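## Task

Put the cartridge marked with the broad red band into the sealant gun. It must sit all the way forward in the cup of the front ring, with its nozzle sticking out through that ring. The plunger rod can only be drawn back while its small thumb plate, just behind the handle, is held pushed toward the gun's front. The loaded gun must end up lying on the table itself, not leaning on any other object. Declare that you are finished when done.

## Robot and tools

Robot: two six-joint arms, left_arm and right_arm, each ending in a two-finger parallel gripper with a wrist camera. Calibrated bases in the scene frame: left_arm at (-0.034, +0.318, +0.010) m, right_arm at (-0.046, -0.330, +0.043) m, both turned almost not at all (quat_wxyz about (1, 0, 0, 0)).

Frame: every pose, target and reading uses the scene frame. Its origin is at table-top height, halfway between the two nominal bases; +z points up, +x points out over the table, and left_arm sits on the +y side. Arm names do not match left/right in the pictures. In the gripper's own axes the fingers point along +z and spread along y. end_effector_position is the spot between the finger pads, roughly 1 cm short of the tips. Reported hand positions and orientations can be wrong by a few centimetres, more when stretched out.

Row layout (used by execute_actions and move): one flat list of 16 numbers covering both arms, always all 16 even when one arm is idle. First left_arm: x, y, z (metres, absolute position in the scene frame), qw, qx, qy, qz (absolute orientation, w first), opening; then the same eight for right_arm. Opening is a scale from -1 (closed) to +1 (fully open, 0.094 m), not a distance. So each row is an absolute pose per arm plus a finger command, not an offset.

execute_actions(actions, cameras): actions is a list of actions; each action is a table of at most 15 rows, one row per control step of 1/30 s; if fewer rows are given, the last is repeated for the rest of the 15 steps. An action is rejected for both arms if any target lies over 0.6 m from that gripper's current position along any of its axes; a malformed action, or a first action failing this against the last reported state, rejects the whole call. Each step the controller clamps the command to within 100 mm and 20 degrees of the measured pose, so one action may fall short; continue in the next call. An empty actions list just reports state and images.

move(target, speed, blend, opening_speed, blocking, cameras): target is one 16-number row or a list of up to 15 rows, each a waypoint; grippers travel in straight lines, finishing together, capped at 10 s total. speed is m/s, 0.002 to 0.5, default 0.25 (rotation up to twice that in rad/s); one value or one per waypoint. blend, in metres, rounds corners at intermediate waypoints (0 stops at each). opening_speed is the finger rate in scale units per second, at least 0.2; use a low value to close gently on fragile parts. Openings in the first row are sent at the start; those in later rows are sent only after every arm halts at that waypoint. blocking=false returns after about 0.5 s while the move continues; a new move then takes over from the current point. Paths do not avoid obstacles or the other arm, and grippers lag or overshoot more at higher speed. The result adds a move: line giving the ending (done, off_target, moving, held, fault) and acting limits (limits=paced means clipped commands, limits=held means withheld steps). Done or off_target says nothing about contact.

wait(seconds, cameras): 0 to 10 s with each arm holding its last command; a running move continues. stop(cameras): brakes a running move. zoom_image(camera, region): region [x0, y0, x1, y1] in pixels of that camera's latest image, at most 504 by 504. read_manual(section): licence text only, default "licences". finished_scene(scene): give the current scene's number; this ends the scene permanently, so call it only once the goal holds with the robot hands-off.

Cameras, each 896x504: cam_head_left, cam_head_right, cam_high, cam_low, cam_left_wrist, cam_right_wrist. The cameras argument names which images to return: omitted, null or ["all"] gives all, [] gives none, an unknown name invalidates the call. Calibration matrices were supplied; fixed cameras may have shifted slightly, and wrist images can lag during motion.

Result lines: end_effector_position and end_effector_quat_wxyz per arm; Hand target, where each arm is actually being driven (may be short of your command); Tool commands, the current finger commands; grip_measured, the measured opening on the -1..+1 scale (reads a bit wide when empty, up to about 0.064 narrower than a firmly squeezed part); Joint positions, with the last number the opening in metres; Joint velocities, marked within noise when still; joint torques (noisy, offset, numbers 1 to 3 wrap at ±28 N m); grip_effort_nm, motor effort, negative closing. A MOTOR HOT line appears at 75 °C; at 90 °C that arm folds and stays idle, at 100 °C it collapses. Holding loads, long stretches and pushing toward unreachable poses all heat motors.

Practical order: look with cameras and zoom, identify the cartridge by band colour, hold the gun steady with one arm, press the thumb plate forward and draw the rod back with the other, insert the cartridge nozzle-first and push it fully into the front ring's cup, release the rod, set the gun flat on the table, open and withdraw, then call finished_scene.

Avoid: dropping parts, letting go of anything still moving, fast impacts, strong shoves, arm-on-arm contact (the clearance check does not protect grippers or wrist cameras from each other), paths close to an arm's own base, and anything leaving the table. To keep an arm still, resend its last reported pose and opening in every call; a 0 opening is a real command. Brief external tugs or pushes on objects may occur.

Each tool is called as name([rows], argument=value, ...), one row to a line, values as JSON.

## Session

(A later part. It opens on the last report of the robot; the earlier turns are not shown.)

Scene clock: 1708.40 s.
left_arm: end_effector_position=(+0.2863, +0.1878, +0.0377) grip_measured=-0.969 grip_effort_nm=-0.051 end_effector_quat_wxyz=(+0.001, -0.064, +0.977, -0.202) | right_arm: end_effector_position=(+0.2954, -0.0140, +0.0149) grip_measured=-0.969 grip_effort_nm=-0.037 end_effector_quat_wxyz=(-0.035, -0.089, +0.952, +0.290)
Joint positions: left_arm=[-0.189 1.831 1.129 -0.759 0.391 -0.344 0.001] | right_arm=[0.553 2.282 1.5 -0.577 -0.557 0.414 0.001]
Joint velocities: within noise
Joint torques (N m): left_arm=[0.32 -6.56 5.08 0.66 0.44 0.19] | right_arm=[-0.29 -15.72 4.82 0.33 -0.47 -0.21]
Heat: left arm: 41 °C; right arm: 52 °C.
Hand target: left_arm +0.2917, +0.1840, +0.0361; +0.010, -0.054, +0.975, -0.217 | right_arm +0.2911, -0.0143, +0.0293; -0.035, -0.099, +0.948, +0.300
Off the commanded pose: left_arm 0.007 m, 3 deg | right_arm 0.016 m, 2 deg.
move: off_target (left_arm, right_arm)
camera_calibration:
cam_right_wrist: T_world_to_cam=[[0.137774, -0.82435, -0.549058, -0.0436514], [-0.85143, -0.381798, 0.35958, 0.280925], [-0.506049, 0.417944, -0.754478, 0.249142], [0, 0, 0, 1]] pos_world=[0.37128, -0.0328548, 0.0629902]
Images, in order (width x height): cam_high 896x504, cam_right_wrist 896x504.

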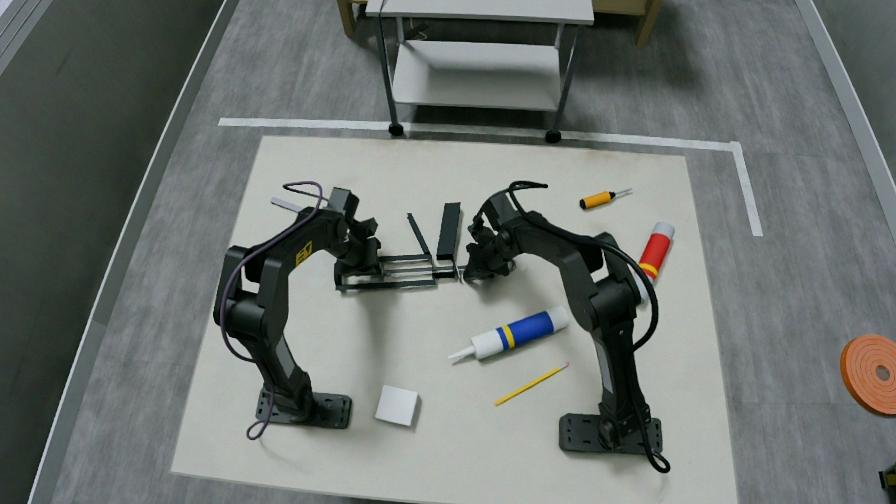

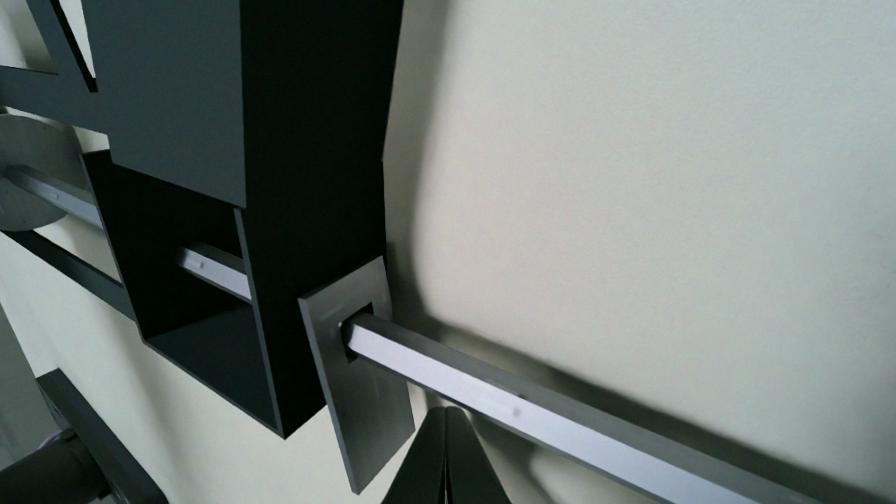

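move([
  [0.292,0.175,0.040,0.0113,-0.0511,0.9749,-0.2161,-0.97,0.284,-0.010,0.026,-0.0418,-0.1328,0.9445,0.2978,-0.97],
  [0.292,0.130,0.046,0.0113,-0.0511,0.9749,-0.2161,-0.97,0.262,0.070,0.018,-0.0418,-0.1328,0.9445,0.2978,-0.97],
], speed=0.06, blend=0.01, cameras=["cam_right_wrist","cam_left_wrist"])

Scene clock: 1735.37 s.
left_arm: end_effector_position=(+0.2830, +0.1823, +0.0331) grip_measured=-0.969 grip_effort_nm=-0.051 end_effector_quat_wxyz=(+0.008, -0.076, +0.988, -0.134) | right_arm: end_effector_position=(+0.2822, -0.0014, +0.0097) grip_measured=-0.969 grip_effort_nm=-0.037 end_effector_quat_wxyz=(-0.032, -0.085, +0.973, +0.214)
Joint positions: left_arm=[-0.28 1.831 1.145 -0.773 0.246 -0.448 0.001] | right_arm=[0.647 2.294 1.563 -0.661 -0.399 0.495 0.001]
Joint velocities: within noise
Joint torques (N m): left_arm=[-4.51 -6.42 8.65 0.78 1.45 -0.15] | right_arm=[7.08 -10.02 9.94 1.49 -1.53 0.13]
Heat: left arm: 34 °C; right arm: 57 °C.
Hand target: left_arm +0.2891, +0.1354, +0.0487; +0.011, -0.045, +0.976, -0.212 | right_arm +0.2600, +0.0590, +0.0224; -0.043, -0.135, +0.946, +0.292
Off the commanded pose: left_arm 0.055 m, 10 deg | right_arm 0.075 m, 12 deg.
move: off_target (left_arm, right_arm)
camera_calibration:
cam_left_wrist: T_world_to_cam=[[0.157214, -0.952992, 0.259016, 0.119389], [-0.888523, -0.0220151, 0.458304, 0.275255], [-0.431058, -0.302193, -0.850217, 0.29375], [0, 0, 0, 1]] pos_world=[0.352424, 0.208606, 0.0926774]
cam_right_wrist: T_world_to_cam=[[0.139802, -0.900843, -0.411021, -0.0363572], [-0.861421, -0.31534, 0.398139, 0.278887], [-0.488272, 0.298402, -0.82009, 0.228727], [0, 0, 0, 1]] pos_world=[0.357003, -0.0130602, 0.0615969]
Images, in order (width x height): cam_left_wrist 896x504, cam_right_wrist 896x504.

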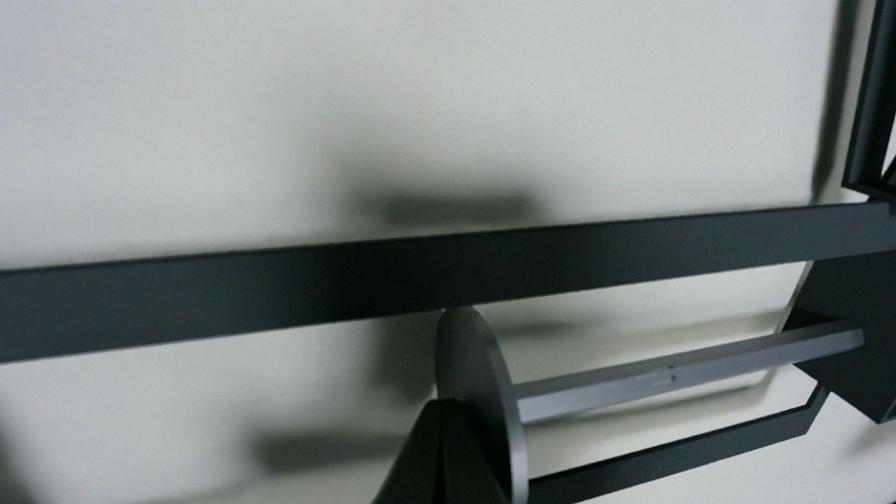

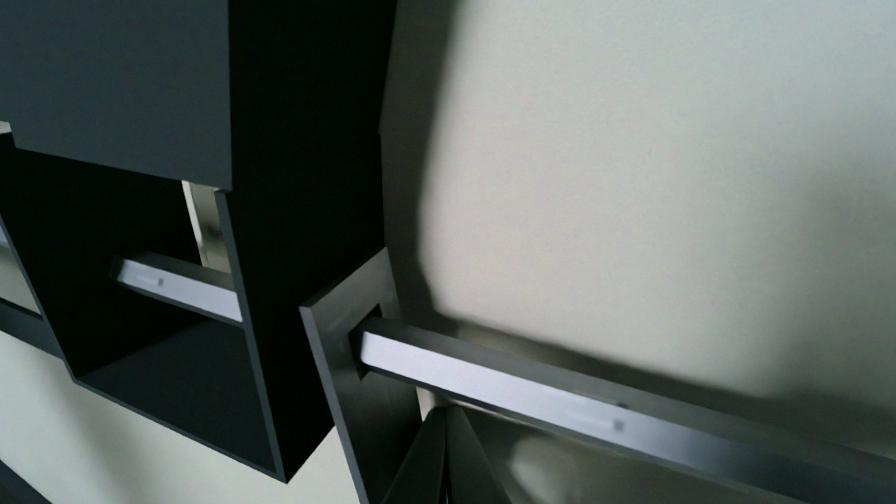

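move([
  [0.292,0.090,0.050,0.0188,-0.0488,0.9323,-0.3579,-0.97,0.254,0.090,0.014,-0.0541,-0.1275,0.9037,0.4052,-0.97],
], speed=0.1, cameras=["cam_right_wrist","cam_left_wrist"])

Scene clock: 1752.13 s.
left_arm: end_effector_position=(+0.2812, +0.1754, +0.0333) grip_measured=-0.969 grip_effort_nm=-0.056 end_effector_quat_wxyz=(+0.003, -0.106, +0.985, -0.136) | right_arm: end_effector_position=(+0.2815, -0.0010, +0.0093) grip_measured=-0.969 grip_effort_nm=-0.037 end_effector_quat_wxyz=(-0.038, -0.068, +0.974, +0.214)
Joint positions: left_arm=[-0.3 1.831 1.145 -0.768 0.247 -0.531 0.001] | right_arm=[0.647 2.296 1.563 -0.661 -0.404 0.531 0.001]
Joint velocities: within noise
Joint torques (N m): left_arm=[-5.59 -7.65 5.97 1.64 2.7 -0.23] | right_arm=[7.45 -9.68 5.76 2.53 -2.61 0.15]
Heat: left arm: 37 °C; right arm: 50 °C.
Hand target: left_arm +0.2838, +0.1027, +0.0595; +0.002, -0.054, +0.958, -0.282 | right_arm +0.2462, +0.0729, +0.0235; -0.069, -0.131, +0.927, +0.345
Off the commanded pose: left_arm 0.088 m, 27 deg; orientation clipped | right_arm 0.095 m, 24 deg; orientation clipped.
move: off_target (left_arm, right_arm); limits=paced
camera_calibration:
cam_left_wrist: T_world_to_cam=[[0.218427, -0.940289, 0.261048, 0.0935606], [-0.877308, -0.0720673, 0.474487, 0.278505], [-0.427342, -0.332661, -0.840664, 0.295041], [0, 0, 0, 1]] pos_world=[0.349981, 0.206194, 0.0914602]
cam_right_wrist: T_world_to_cam=[[0.104082, -0.904973, -0.412541, -0.0259506], [-0.863337, -0.288144, 0.414273, 0.278996], [-0.493777, 0.313044, -0.811288, 0.229453], [0, 0, 0, 1]] pos_world=[0.356867, -0.0149223, 0.0598664]
Images, in order (width x height): cam_left_wrist 896x504, cam_right_wrist 896x504.

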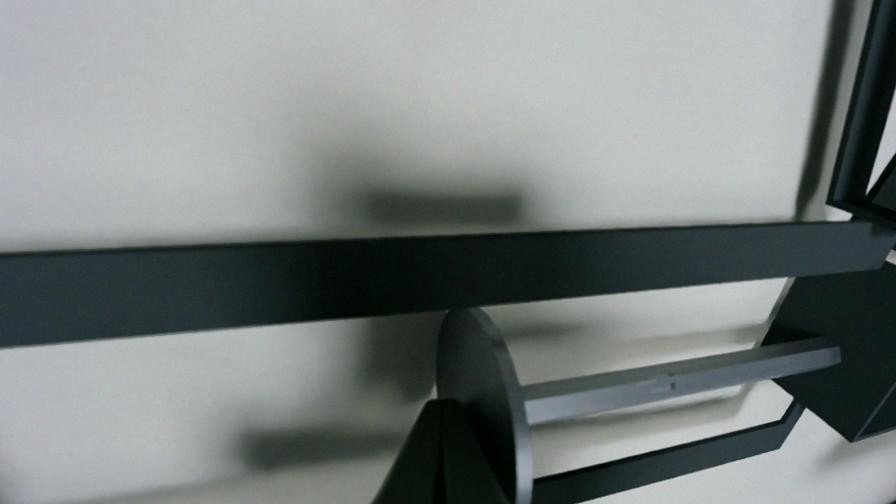

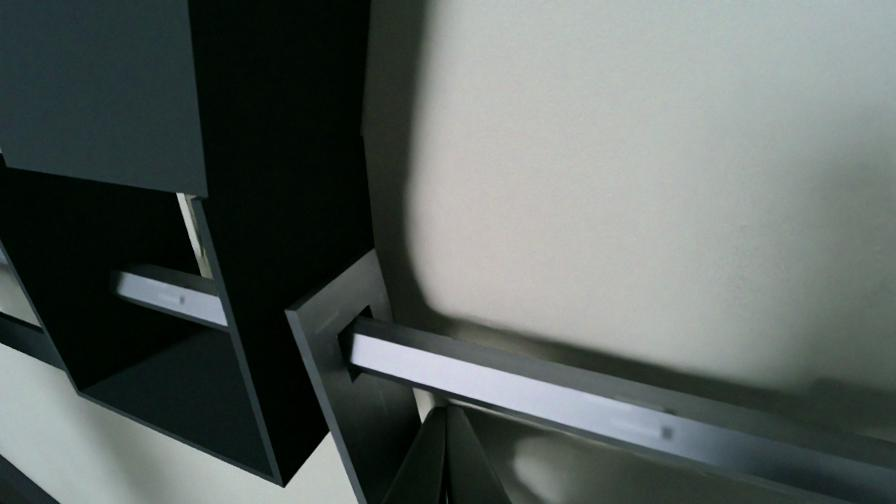

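move([
  [0.294,0.070,0.045,0.0188,-0.0488,0.9323,-0.3579,-0.97,0.250,0.094,0.012,-0.0541,-0.1275,0.9037,0.4052,-0.97],
], speed=0.1, cameras=["cam_right_wrist","cam_left_wrist"])

Scene clock: 1764.70 s.
left_arm: end_effector_position=(+0.2739, +0.1606, +0.0328) grip_measured=-0.969 grip_effort_nm=-0.056 end_effector_quat_wxyz=(-0.005, -0.112, +0.984, -0.136) | right_arm: end_effector_position=(+0.2812, -0.0008, +0.0088) grip_measured=-0.969 grip_effort_nm=-0.037 end_effector_quat_wxyz=(-0.041, -0.057, +0.974, +0.217)
Joint positions: left_arm=[-0.347 1.833 1.145 -0.768 0.247 -0.59 0.001] | right_arm=[0.645 2.296 1.558 -0.655 -0.41 0.552 0.001]
Joint velocities: within noise
Joint torques (N m): left_arm=[-5.79 -6 7.57 1.84 2.59 -0.18] | right_arm=[8.4 -9.81 5.2 2.64 -2.55 0.15]
Heat: left arm: 43 °C; right arm: 48 °C.
Hand target: left_arm +0.2832, +0.0841, +0.0572; +0.001, -0.055, +0.958, -0.281 | right_arm +0.2423, +0.0755, +0.0222; -0.072, -0.127, +0.927, +0.345
Off the commanded pose: left_arm 0.094 m, 27 deg; orientation clipped | right_arm 0.100 m, 24 deg; orientation clipped.
move: off_target (left_arm, right_arm); limits=paced
camera_calibration:
cam_left_wrist: T_world_to_cam=[[0.230922, -0.938068, 0.258271, 0.0776973], [-0.86844, -0.079024, 0.489457, 0.269486], [-0.438734, -0.337319, -0.832904, 0.290211], [0, 0, 0, 1]] pos_world=[0.343415, 0.192075, 0.0897494]
cam_right_wrist: T_world_to_cam=[[0.0814377, -0.905341, -0.416803, -0.0196014], [-0.864196, -0.272475, 0.422992, 0.279168], [-0.496521, 0.325752, -0.804582, 0.229545], [0, 0, 0, 1]] pos_world=[0.356826, -0.0164547, 0.0584321]
Images, in order (width x height): cam_left_wrist 896x504, cam_right_wrist 896x504.

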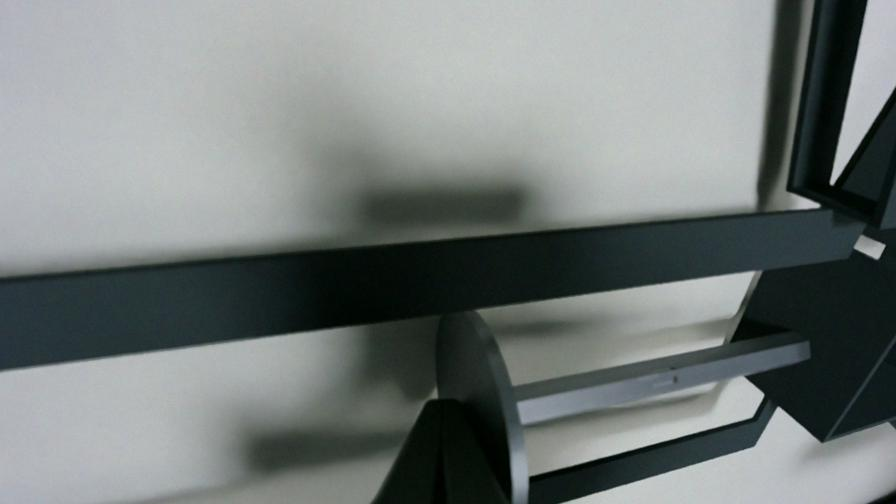

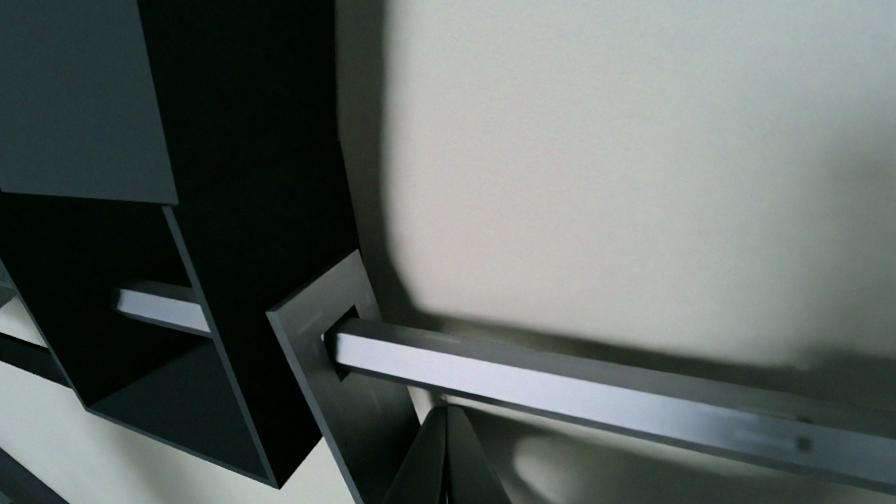

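move([
  [0.300,0.030,0.045,0.0188,-0.0488,0.9323,-0.3579,-0.97,0.248,0.096,0.012,-0.0541,-0.1275,0.9037,0.4052,-0.97],
], speed=0.06, cameras=["cam_right_wrist","cam_left_wrist","cam_high"])

Scene clock: 1783.17 s.
left_arm: end_effector_position=(+0.2662, +0.1472, +0.0313) grip_measured=-0.969 grip_effort_nm=-0.051 end_effector_quat_wxyz=(-0.015, -0.126, +0.983, -0.134) | right_arm: end_effector_position=(+0.2806, -0.0006, +0.0087) grip_measured=-0.969 grip_effort_nm=-0.032 end_effector_quat_wxyz=(-0.041, -0.057, +0.973, +0.218)
Joint positions: left_arm=[-0.392 1.837 1.145 -0.768 0.247 -0.663 0.001] | right_arm=[0.645 2.294 1.554 -0.65 -0.413 0.554 0.001]
Joint velocities: within noise
Joint torques (N m): left_arm=[-6.22 -5.16 8.9 2.01 2.42 -0.09] | right_arm=[8.64 -9.94 4.97 2.66 -2.54 0.15]
Heat: left arm: 45 °C; right arm: 47 °C.
Hand target: left_arm +0.2805, +0.0677, +0.0563; -0.003, -0.063, +0.958, -0.279 | right_arm +0.2403, +0.0758, +0.0223; -0.072, -0.127, +0.927, +0.346
Off the commanded pose: left_arm 0.123 m, 28 deg; position and orientation clipped | right_arm 0.102 m, 24 deg; position and orientation clipped.
move: off_target (left_arm, right_arm); limits=paced
camera_calibration:
cam_left_wrist: T_world_to_cam=[[0.261776, -0.931739, 0.251666, 0.058383], [-0.854055, -0.102185, 0.510047, 0.261388], [-0.449514, -0.348455, -0.822506, 0.285258], [0, 0, 0, 1]] pos_world=[0.336184, 0.180507, 0.0866127]
cam_right_wrist: T_world_to_cam=[[0.0801827, -0.904078, -0.419778, -0.0190566], [-0.863921, -0.273097, 0.423152, 0.27869], [-0.497203, 0.328725, -0.80295, 0.229264], [0, 0, 0, 1]] pos_world=[0.356285, -0.016484, 0.0581596]
Images, in order (width x height): cam_high 896x504, cam_left_wrist 896x504, cam_right_wrist 896x504.

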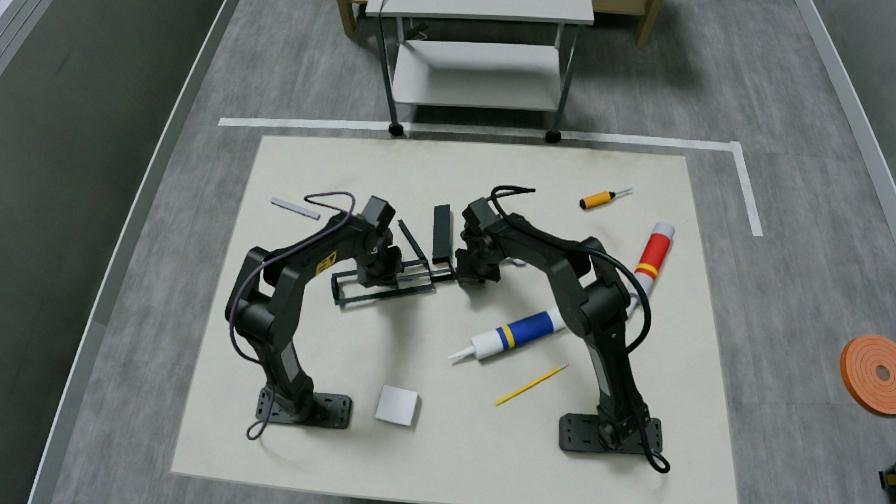

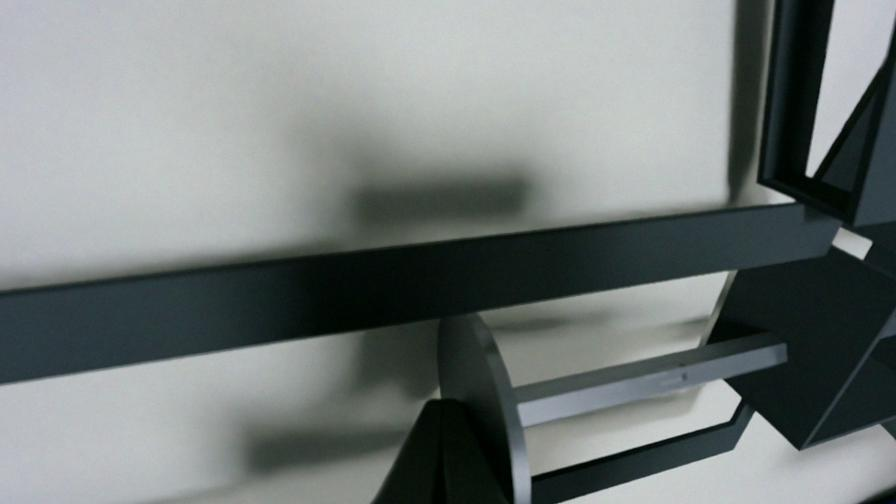

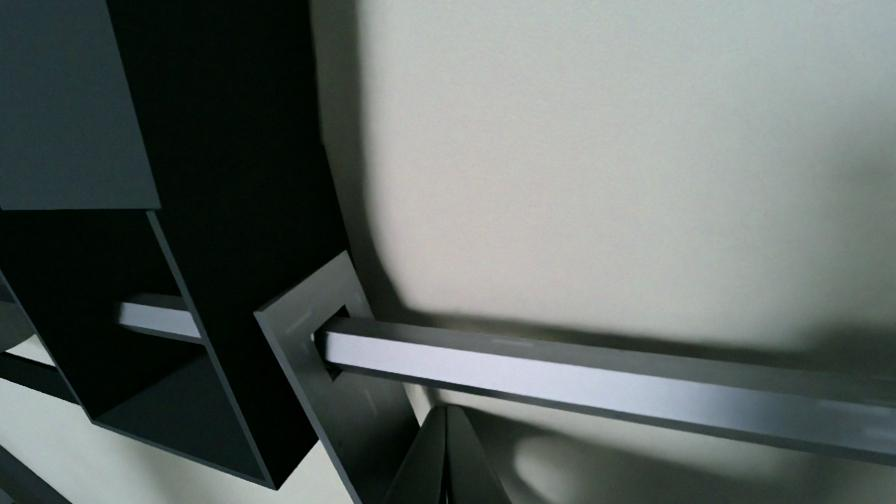

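move([
  [0.330,-0.02,0.045,0.0188,-0.0488,0.9323,-0.3579,-0.97,0.250,0.096,0.012,-0.0541,-0.1275,0.9037,0.4052,-0.97],
], speed=0.06, cameras=["cam_right_wrist","cam_left_wrist"])

Scene clock: 1796.17 s.
left_arm: end_effector_position=(+0.2743, +0.1386, +0.0215) grip_measured=-0.969 grip_effort_nm=-0.056 end_effector_quat_wxyz=(-0.023, -0.116, +0.985, -0.129) | right_arm: end_effector_position=(+0.2802, -0.0009, +0.0086) grip_measured=-0.969 grip_effort_nm=-0.032 end_effector_quat_wxyz=(-0.041, -0.057, +0.973, +0.218)
Joint positions: left_arm=[-0.405 1.908 1.198 -0.77 0.247 -0.654 0.001] | right_arm=[0.645 2.293 1.55 -0.649 -0.413 0.554 0.001]
Joint velocities: within noise
Joint torques (N m): left_arm=[-5.26 -5.74 10.06 1.96 2.34 -0.08] | right_arm=[8.53 -9.54 5.53 2.65 -2.54 0.16]
Heat: left arm: 46 °C; right arm: 47 °C.
Hand target: left_arm +0.2943, +0.0595, +0.0491; -0.003, -0.056, +0.960, -0.275 | right_arm +0.2414, +0.0759, +0.0218; -0.072, -0.127, +0.927, +0.346
Off the commanded pose: left_arm 0.170 m, 28 deg; position and orientation clipped | right_arm 0.102 m, 24 deg; position and orientation clipped.
move: off_target (left_arm, right_arm); limits=paced
camera_calibration:
cam_left_wrist: T_world_to_cam=[[0.244135, -0.939235, 0.241323, 0.0567532], [-0.848702, -0.0865485, 0.521742, 0.26854], [-0.469152, -0.332186, -0.81826, 0.28087], [0, 0, 0, 1]] pos_world=[0.345826, 0.169848, 0.0760204]
cam_right_wrist: T_world_to_cam=[[0.0801827, -0.904078, -0.419778, -0.0193166], [-0.863921, -0.273097, 0.423152, 0.2783], [-0.497203, 0.328725, -0.80295, 0.229105], [0, 0, 0, 1]] pos_world=[0.35589, -0.0167734, 0.0580881]
Images, in order (width x height): cam_left_wrist 896x504, cam_right_wrist 896x504.

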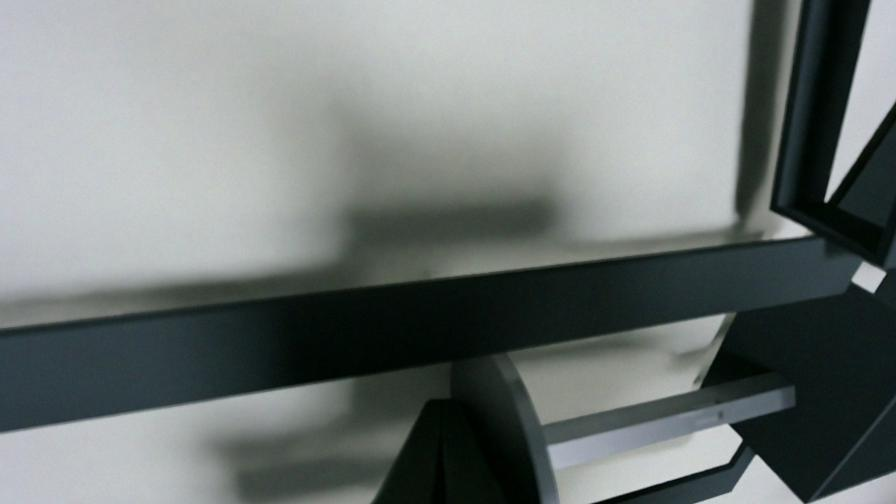

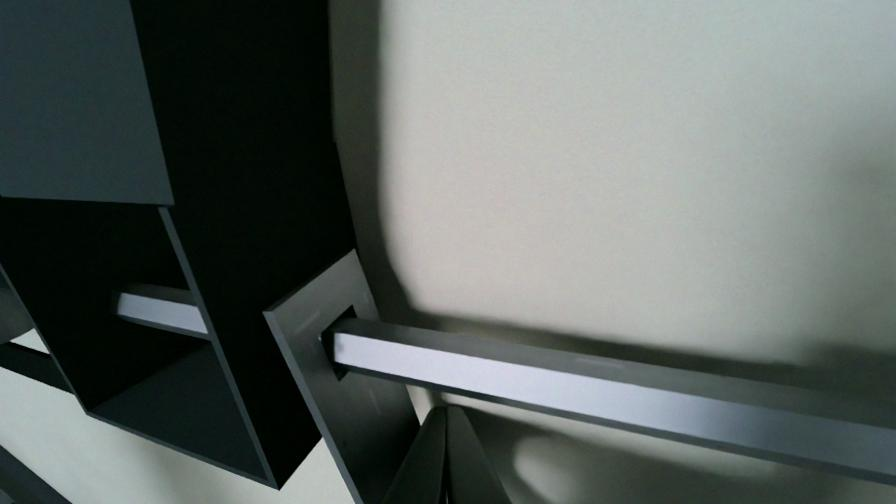

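move([
  [0.292,0.040,0.058,0.0188,-0.0488,0.9323,-0.3579,-0.97,0.250,0.096,0.012,-0.0541,-0.1275,0.9037,0.4052,-0.97],
  [0.292,0.025,0.058,0.0188,-0.0488,0.9323,-0.3579,-0.97,0.250,0.096,0.012,-0.0541,-0.1275,0.9037,0.4052,-0.97],
], speed=0.03, cameras=["cam_right_wrist","cam_left_wrist"])

Scene clock: 1811.33 s.
left_arm: end_effector_position=(+0.2692, +0.1301, +0.0215) grip_measured=-0.969 grip_effort_nm=-0.051 end_effector_quat_wxyz=(-0.029, -0.131, +0.983, -0.128) | right_arm: end_effector_position=(+0.2805, -0.0007, +0.0086) grip_measured=-0.969 grip_effort_nm=-0.042 end_effector_quat_wxyz=(-0.041, -0.056, +0.973, +0.219)
Joint positions: left_arm=[-0.433 1.908 1.198 -0.77 0.247 -0.712 0.001] | right_arm=[0.645 2.293 1.55 -0.647 -0.413 0.555 0.001]
Joint velocities: within noise
Joint torques (N m): left_arm=[-6.37 -10.03 8.5 1.71 2.21 -0.11] | right_arm=[8.5 -9.61 5.63 2.64 -2.53 0.15]
Heat: left arm: 47 °C; right arm: 48 °C.
Hand target: left_arm +0.2790, +0.0514, +0.0639; -0.008, -0.065, +0.959, -0.275 | right_arm +0.2422, +0.0764, +0.0224; -0.070, -0.127, +0.927, +0.347
Off the commanded pose: left_arm 0.114 m, 29 deg; position and orientation clipped | right_arm 0.101 m, 24 deg; position and orientation clipped.
move: off_target (left_arm, right_arm); limits=paced
camera_calibration:
cam_left_wrist: T_world_to_cam=[[0.274577, -0.932063, 0.23636, 0.0410373], [-0.837872, -0.111312, 0.534398, 0.263536], [-0.471783, -0.344773, -0.811513, 0.277884], [0, 0, 0, 1]] pos_world=[0.340642, 0.163391, 0.0749738]
cam_right_wrist: T_world_to_cam=[[0.0791818, -0.903875, -0.420405, -0.0188378], [-0.864548, -0.272218, 0.422437, 0.278758], [-0.496272, 0.330011, -0.802998, 0.22897], [0, 0, 0, 1]] pos_world=[0.356123, -0.0167065, 0.0581851]
Images, in order (width x height): cam_left_wrist 896x504, cam_right_wrist 896x504.

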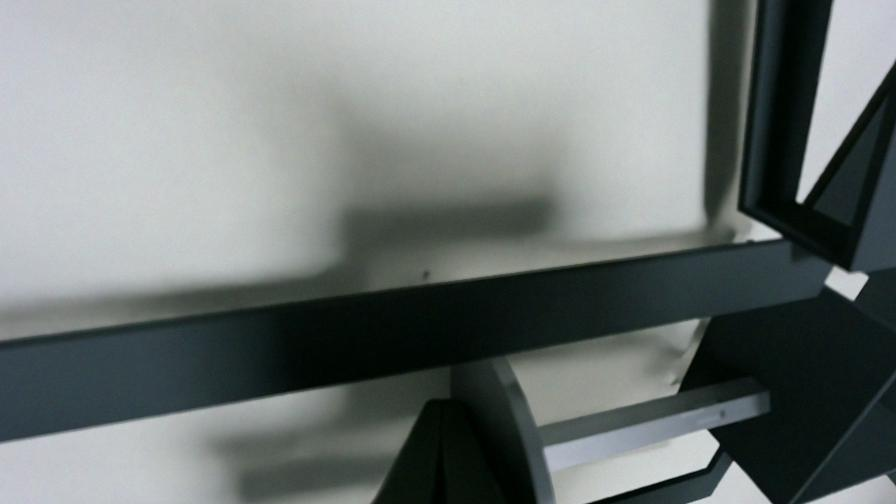

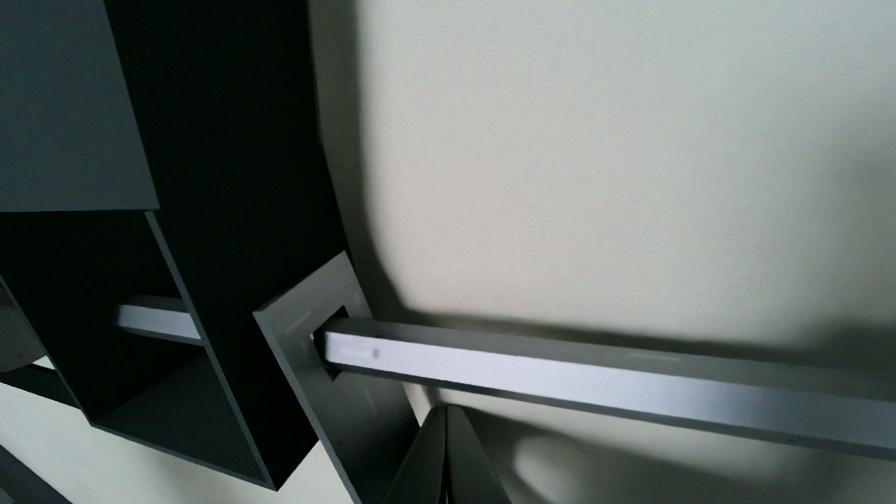

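move([
  [0.275,0.145,0.038,0.0301,-0.1359,0.9668,-0.2143,-0.97,0.281,-0.004,0.018,-0.0418,-0.1328,0.9445,0.2978,-0.97],
  [0.280,0.160,0.045,0.0301,-0.1359,0.9668,-0.2143,-0.97,0.281,-0.004,0.018,-0.0418,-0.1328,0.9445,0.2978,-0.97],
], speed=0.06, cameras=["cam_right_wrist","cam_left_wrist"])

Scene clock: 1844.03 s.
left_arm: end_effector_position=(+0.2710, +0.1626, +0.0266) grip_measured=-0.969 grip_effort_nm=-0.056 end_effector_quat_wxyz=(+0.006, -0.147, +0.970, -0.194) | right_arm: end_effector_position=(+0.2804, -0.0025, +0.0129) grip_measured=-0.969 grip_effort_nm=-0.037 end_effector_quat_wxyz=(-0.047, -0.121, +0.949, +0.287)
Joint positions: left_arm=[-0.295 1.78 1.016 -0.619 0.345 -0.631 0.001] | right_arm=[0.59 2.293 1.512 -0.603 -0.563 0.377 0.001]
Joint velocities: within noise
Joint torques (N m): left_arm=[0.24 -9.81 6.2 0.49 0.4 0.21] | right_arm=[-0.49 -13.53 4.75 0.63 -0.46 -0.22]
Heat: left arm: 47 °C; right arm: 50 °C.
Hand target: left_arm +0.2785, +0.1582, +0.0442; +0.028, -0.134, +0.967, -0.215 | right_arm +0.2797, -0.0024, +0.0174; -0.044, -0.130, +0.945, +0.298
Off the commanded pose: left_arm 0.021 m, 4 deg | right_arm 0.005 m, 2 deg.
move: off_target (left_arm)
camera_calibration:
cam_left_wrist: T_world_to_cam=[[0.293047, -0.881196, 0.370969, 0.0528151], [-0.873683, -0.089215, 0.478246, 0.27358], [-0.388332, -0.464258, -0.796029, 0.290444], [0, 0, 0, 1]] pos_world=[0.336333, 0.205789, 0.0807704]
cam_right_wrist: T_world_to_cam=[[0.191746, -0.814571, -0.547456, -0.0484212], [-0.821798, -0.438203, 0.364178, 0.264772], [-0.536545, 0.380069, -0.753437, 0.243708], [0, 0, 0, 1]] pos_world=[0.357634, -0.0160439, 0.0606856]
Images, in order (width x height): cam_left_wrist 896x504, cam_right_wrist 896x504.

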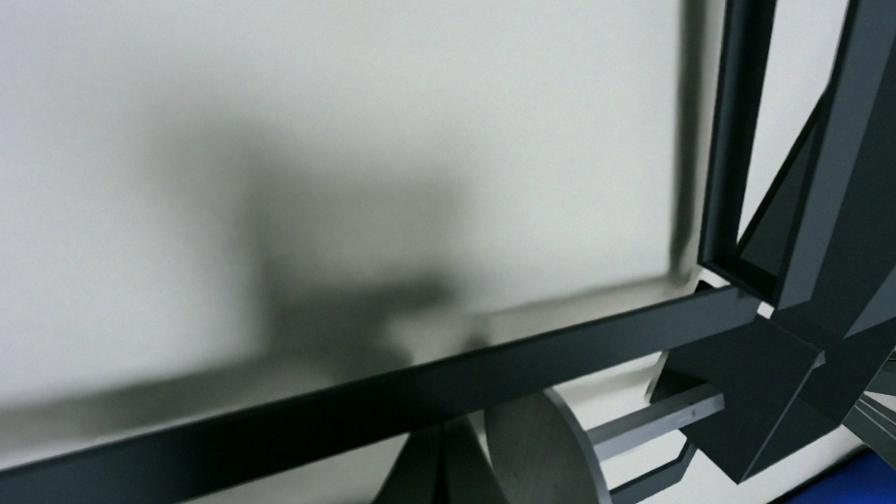

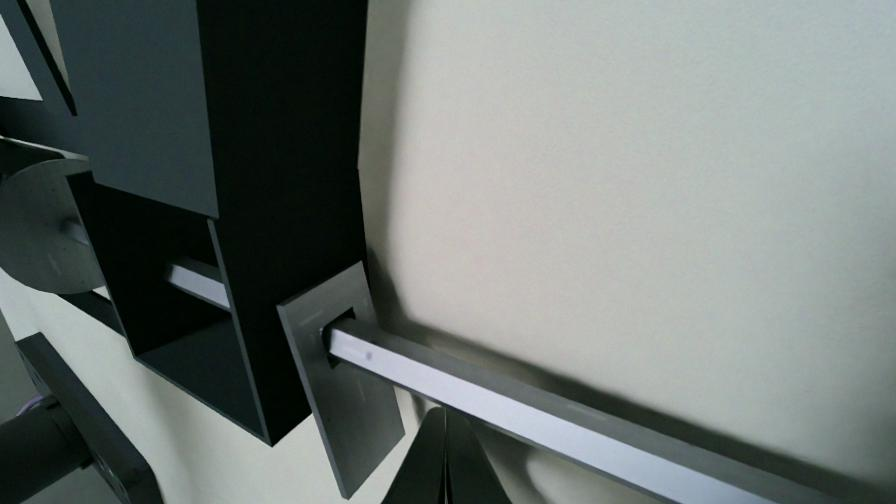

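move([
  [0.265,0.155,0.058,0.0301,-0.1359,0.9668,-0.2143,-0.97,0.281,-0.004,0.018,-0.0418,-0.1328,0.9445,0.2978,-0.97],
  [0.266,0.146,0.052,0.0301,-0.1359,0.9668,-0.2143,-0.97,0.281,-0.004,0.018,-0.0418,-0.1328,0.9445,0.2978,-0.97],
], speed=0.06, cameras=["cam_left_wrist"])

Scene clock: 1872.30 s.
left_arm: end_effector_position=(+0.2671, +0.1464, +0.0474) grip_measured=-0.969 grip_effort_nm=-0.051 end_effector_quat_wxyz=(+0.026, -0.132, +0.969, -0.209) | right_arm: end_effector_position=(+0.2804, -0.0025, +0.0129) grip_measured=-0.969 grip_effort_nm=-0.032 end_effector_quat_wxyz=(-0.046, -0.126, +0.948, +0.287)
Joint positions: left_arm=[-0.344 1.71 1.01 -0.619 0.345 -0.662 0.001] | right_arm=[0.59 2.293 1.512 -0.603 -0.563 0.366 0.001]
Joint velocities: within noise
Joint torques (N m): left_arm=[-0.28 -7.91 5.24 0.62 0.21 -0.11] | right_arm=[-0.84 -13.64 4.83 0.59 -0.45 -0.22]
Heat: left arm: 41 °C; right arm: 55 °C.
Hand target: left_arm +0.2661, +0.1448, +0.0520; +0.030, -0.134, +0.967, -0.214 | right_arm +0.2810, -0.0039, +0.0179; -0.042, -0.133, +0.944, +0.298
Off the commanded pose: left_arm 0.005 m, 1 deg | right_arm 0.005 m, 2 deg.
move: done
camera_calibration:
cam_left_wrist: T_world_to_cam=[[0.255544, -0.877993, 0.404754, 0.0398534], [-0.897785, -0.0601677, 0.436306, 0.262879], [-0.35872, -0.474877, -0.803624, 0.29199], [0, 0, 0, 1]] pos_world=[0.330567, 0.189467, 0.103824]
Images, in order (width x height): cam_left_wrist 896x504.

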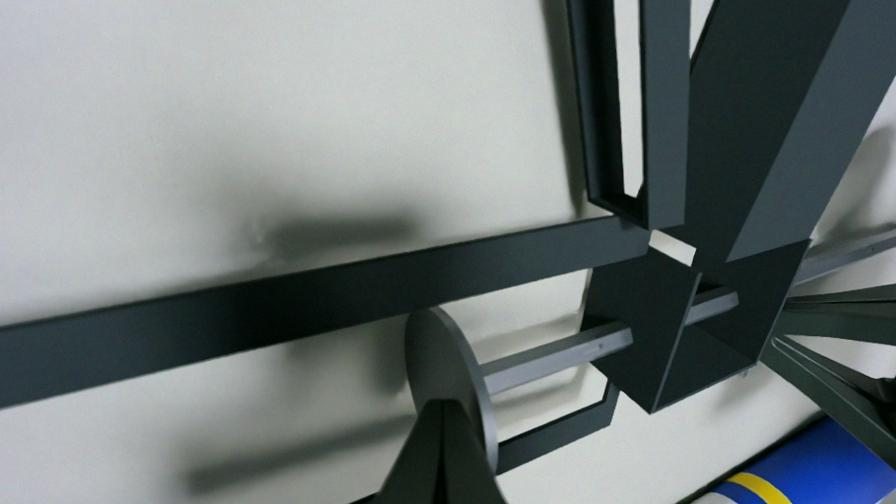

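move([
  [0.290,0.055,0.050,0.0499,-0.13,0.9245,-0.355,-0.97,0.252,0.090,0.014,-0.0541,-0.1275,0.9037,0.4052,-0.97],
  [0.296,0.020,0.050,0.0499,-0.13,0.9245,-0.355,-0.97,0.252,0.090,0.014,-0.0541,-0.1275,0.9037,0.4052,-0.97],
], speed=0.06, blend=0.01, cameras=["cam_right_wrist","cam_left_wrist"])

Scene clock: 1886.23 s.
left_arm: end_effector_position=(+0.2587, +0.1399, +0.0313) grip_measured=-0.969 grip_effort_nm=-0.051 end_effector_quat_wxyz=(+0.026, -0.201, +0.965, -0.168) | right_arm: end_effector_position=(+0.2813, +0.0114, +0.0134) grip_measured=-0.969 grip_effort_nm=-0.032 end_effector_quat_wxyz=(-0.054, -0.067, +0.948, +0.307)
Joint positions: left_arm=[-0.424 1.725 0.98 -0.581 0.24 -0.866 0.001] | right_arm=[0.605 2.296 1.495 -0.525 -0.591 0.526 0.001]
Joint velocities: within noise
Joint torques (N m): left_arm=[-6.41 -4.46 8.29 2.55 2.09 -0.19] | right_arm=[9.35 -9.14 5.38 2.64 -1.75 0.19]
Heat: left arm: 42 °C; right arm: 54 °C.
Hand target: left_arm +0.2742, +0.0618, +0.0609; +0.035, -0.130, +0.941, -0.310 | right_arm +0.2453, +0.0757, +0.0202; -0.068, -0.138, +0.907, +0.392
Off the commanded pose: left_arm 0.127 m, 24 deg; position and orientation clipped | right_arm 0.084 m, 14 deg.
move: off_target (left_arm, right_arm); limits=paced
camera_calibration:
cam_left_wrist: T_world_to_cam=[[0.388351, -0.861579, 0.326903, 0.00862533], [-0.861333, -0.213289, 0.4611, 0.273253], [-0.327549, -0.460641, -0.824937, 0.263534], [0, 0, 0, 1]] pos_world=[0.318333, 0.187108, 0.0885819]
cam_right_wrist: T_world_to_cam=[[0.082465, -0.81025, -0.580253, -0.00582453], [-0.843813, -0.366561, 0.391934, 0.276391], [-0.530263, 0.457305, -0.713928, 0.236112], [0, 0, 0, 1]] pos_world=[0.358904, -0.0113803, 0.0568602]
Images, in order (width x height): cam_left_wrist 896x504, cam_right_wrist 896x504.

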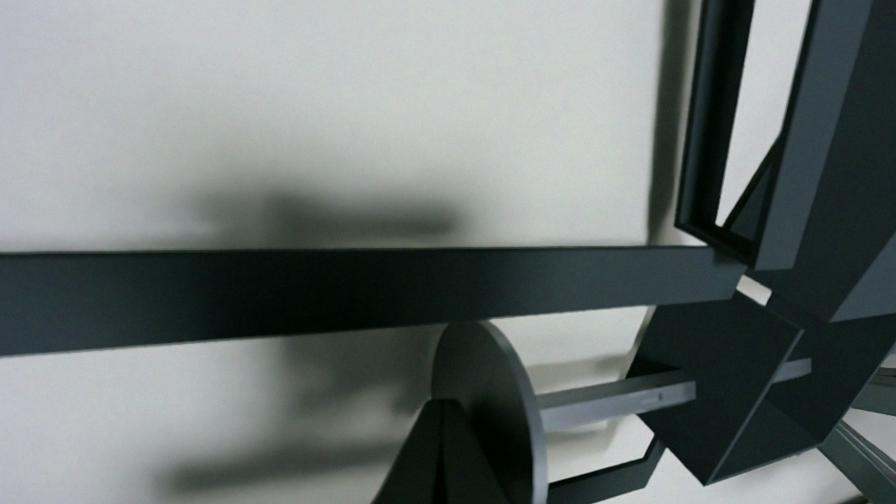

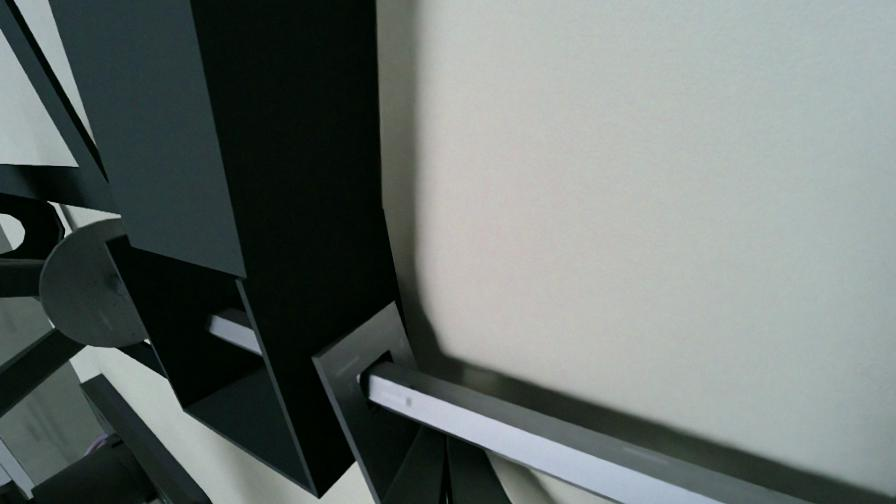

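move([
  [0.268,0.146,0.045,0.0301,-0.1359,0.9668,-0.2143,-0.97,0.284,-0.006,0.030,-0.0418,-0.1328,0.9445,0.2978,-0.97],
  [0.268,0.142,0.045,0.0301,-0.1359,0.9668,-0.2143,-0.97,0.276,-0.008,0.028,-0.0418,-0.1328,0.9445,0.2978,-0.97],
], speed=0.08, cameras=["cam_right_wrist","cam_left_wrist"])

Scene clock: 1898.70 s.
left_arm: end_effector_position=(+0.2628, +0.1454, +0.0355) grip_measured=-0.969 grip_effort_nm=-0.046 end_effector_quat_wxyz=(+0.020, -0.151, +0.968, -0.201) | right_arm: end_effector_position=(+0.2743, -0.0027, +0.0177) grip_measured=-0.969 grip_effort_nm=-0.032 end_effector_quat_wxyz=(-0.053, -0.123, +0.945, +0.298)
Joint positions: left_arm=[-0.359 1.725 0.98 -0.582 0.329 -0.711 0.001] | right_arm=[0.588 2.273 1.488 -0.6 -0.589 0.374 0.001]
Joint velocities: within noise
Joint torques (N m): left_arm=[-0.27 -7.34 6.67 0.54 0.32 0.21] | right_arm=[-0.34 -15.19 4.75 0.37 -0.22 -0.22]
Heat: left arm: 44 °C; right arm: 50 °C.
Hand target: left_arm +0.2667, +0.1395, +0.0449; +0.028, -0.137, +0.966, -0.216 | right_arm +0.2740, -0.0059, +0.0278; -0.045, -0.131, +0.945, +0.298
Off the commanded pose: left_arm 0.011 m, 3 deg | right_arm 0.012 m, 2 deg.
move: off_target (left_arm, right_arm)
camera_calibration:
cam_left_wrist: T_world_to_cam=[[0.293272, -0.873885, 0.387708, 0.0349961], [-0.885946, -0.0960128, 0.453741, 0.265725], [-0.359293, -0.476558, -0.802372, 0.280764], [0, 0, 0, 1]] pos_world=[0.326031, 0.189896, 0.0911383]
cam_right_wrist: T_world_to_cam=[[0.188888, -0.801666, -0.567144, -0.043542], [-0.814246, -0.450701, 0.365886, 0.255746], [-0.548931, 0.392683, -0.737886, 0.247302], [0, 0, 0, 1]] pos_world=[0.352217, -0.0167526, 0.0642122]
Images, in order (width x height): cam_left_wrist 896x504, cam_right_wrist 896x504.

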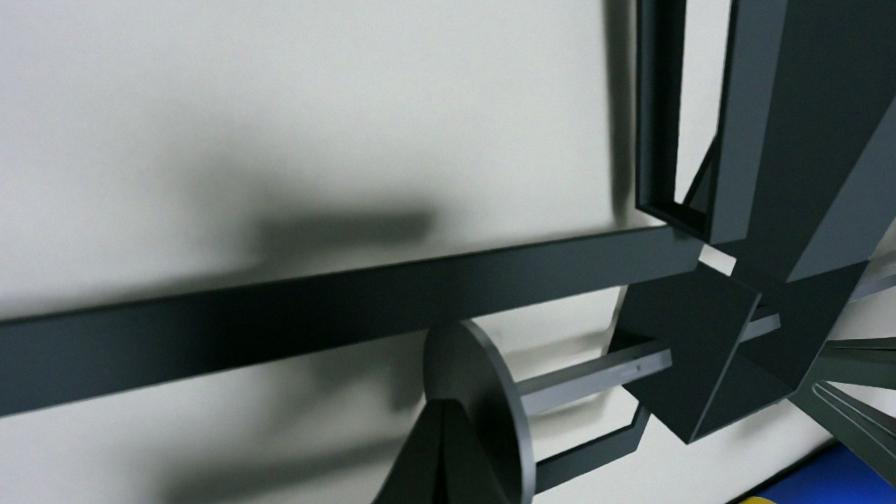

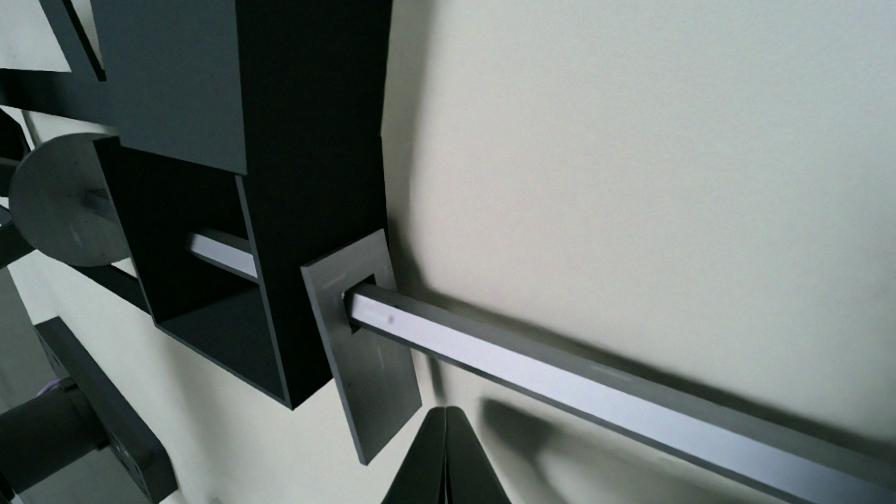

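move([
  [0.285,0.085,0.046,0.0301,-0.1359,0.9668,-0.2143,-0.97,0.262,0.070,0.018,-0.0418,-0.1328,0.9445,0.2978,-0.97],
  [0.290,0.050,0.050,0.0499,-0.13,0.9245,-0.355,-0.97,0.248,0.092,0.014,-0.0541,-0.1275,0.9037,0.4052,-0.97],
], speed=0.06, blend=0.01, cameras=["cam_right_wrist","cam_left_wrist"])

Scene clock: 1913.83 s.
left_arm: end_effector_position=(+0.2654, +0.1395, +0.0316) grip_measured=-0.969 grip_effort_nm=-0.042 end_effector_quat_wxyz=(+0.014, -0.195, +0.971, -0.138) | right_arm: end_effector_position=(+0.2706, +0.0067, +0.0081) grip_measured=-0.969 grip_effort_nm=-0.032 end_effector_quat_wxyz=(-0.058, -0.085, +0.962, +0.253)
Joint positions: left_arm=[-0.435 1.785 1.074 -0.67 0.204 -0.853 0.001] | right_arm=[0.642 2.299 1.531 -0.624 -0.496 0.498 0.001]
Joint velocities: within noise
Joint torques (N m): left_arm=[-5.46 -7.09 6.75 2.36 2.1 -0.2] | right_arm=[6.67 -9.66 5.04 2.82 -2.45 0.21]
Heat: left arm: 43 °C; right arm: 49 °C.
Hand target: left_arm +0.2792, +0.0657, +0.0619; +0.029, -0.135, +0.950, -0.282 | right_arm +0.2424, +0.0738, +0.0231; -0.075, -0.144, +0.912, +0.377
Off the commanded pose: left_arm 0.095 m, 27 deg; orientation clipped | right_arm 0.088 m, 19 deg.
move: off_target (left_arm, right_arm); limits=paced
camera_calibration:
cam_left_wrist: T_world_to_cam=[[0.384978, -0.883793, 0.2659, 0.0115009], [-0.849481, -0.226689, 0.476439, 0.276994], [-0.360797, -0.409295, -0.838035, 0.267926], [0, 0, 0, 1]] pos_world=[0.327541, 0.182617, 0.0895029]
cam_right_wrist: T_world_to_cam=[[0.122658, -0.865267, -0.486074, -0.0230515], [-0.834549, -0.354986, 0.421322, 0.264875], [-0.537106, 0.353974, -0.76565, 0.231729], [0, 0, 0, 1]] pos_world=[0.348341, -0.00794477, 0.0546205]
Images, in order (width x height): cam_left_wrist 896x504, cam_right_wrist 896x504.

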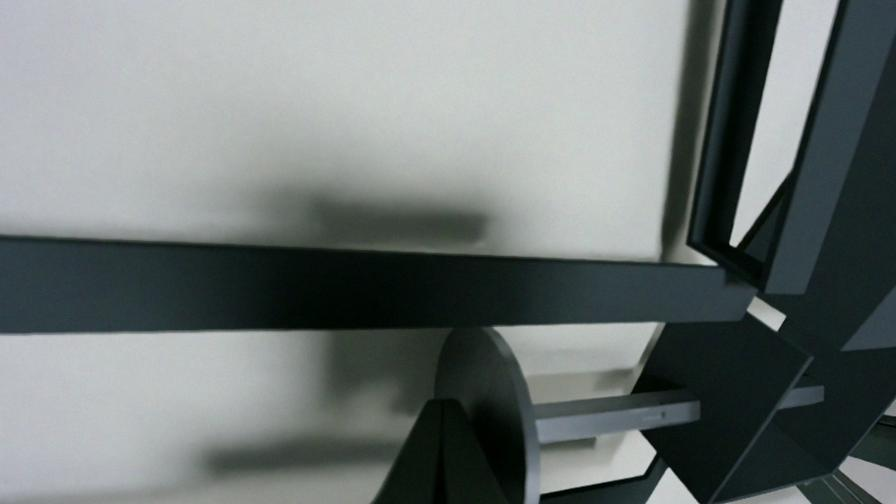

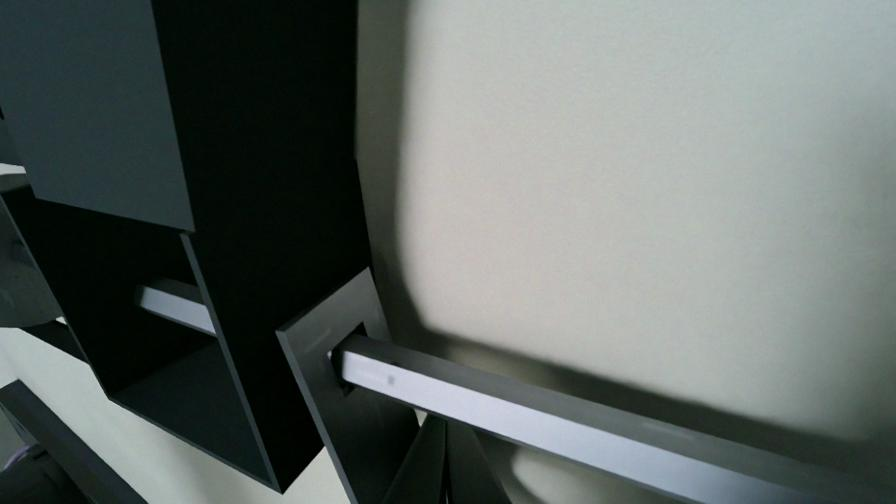

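move([
  [0.270,0.146,0.045,0.0301,-0.1359,0.9668,-0.2143,-0.97,0.280,-0.010,0.030,-0.0418,-0.1328,0.9445,0.2978,-0.97],
  [0.270,0.142,0.045,0.0301,-0.1359,0.9668,-0.2143,-0.97,0.269,-0.012,0.028,-0.0418,-0.1328,0.9445,0.2978,-0.97],
], speed=0.08, cameras=["cam_right_wrist"])

Scene clock: 1932.37 s.
left_arm: end_effector_position=(+0.2612, +0.1455, +0.0308) grip_measured=-0.969 grip_effort_nm=-0.046 end_effector_quat_wxyz=(+0.002, -0.153, +0.970, -0.191) | right_arm: end_effector_position=(+0.2655, -0.0127, +0.0145) grip_measured=-0.969 grip_effort_nm=-0.032 end_effector_quat_wxyz=(-0.060, -0.117, +0.949, +0.286)
Joint positions: left_arm=[-0.361 1.759 1.01 -0.619 0.329 -0.709 0.001] | right_arm=[0.585 2.248 1.44 -0.601 -0.574 0.374 0.001]
Joint velocities: within noise
Joint torques (N m): left_arm=[-0.24 -9.69 5.12 0.78 0.36 0.18] | right_arm=[0.02 -15.13 4.74 0.59 -0.36 -0.21]
Heat: left arm: 45 °C; right arm: 50 °C.
Hand target: left_arm +0.2687, +0.1384, +0.0455; +0.028, -0.136, +0.966, -0.216 | right_arm +0.2675, -0.0099, +0.0282; -0.043, -0.131, +0.945, +0.298
Off the commanded pose: left_arm 0.017 m, 5 deg | right_arm 0.014 m, 3 deg.
move: off_target (left_arm, right_arm)
camera_calibration:
cam_right_wrist: T_world_to_cam=[[0.177339, -0.817224, -0.548357, -0.0491271], [-0.812108, -0.43625, 0.387513, 0.244566], [-0.555906, 0.376604, -0.741038, 0.245736], [0, 0, 0, 1]] pos_world=[0.343933, -0.026001, 0.0603881]
Images, in order (width x height): cam_right_wrist 896x504.

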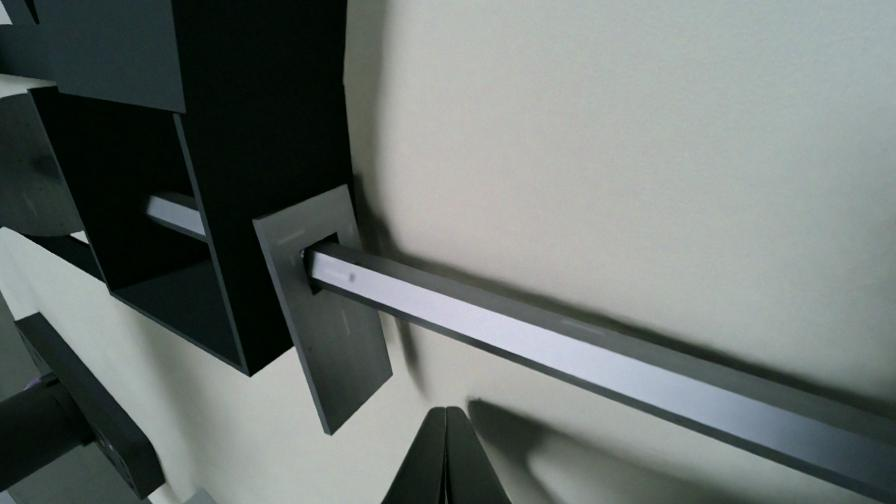

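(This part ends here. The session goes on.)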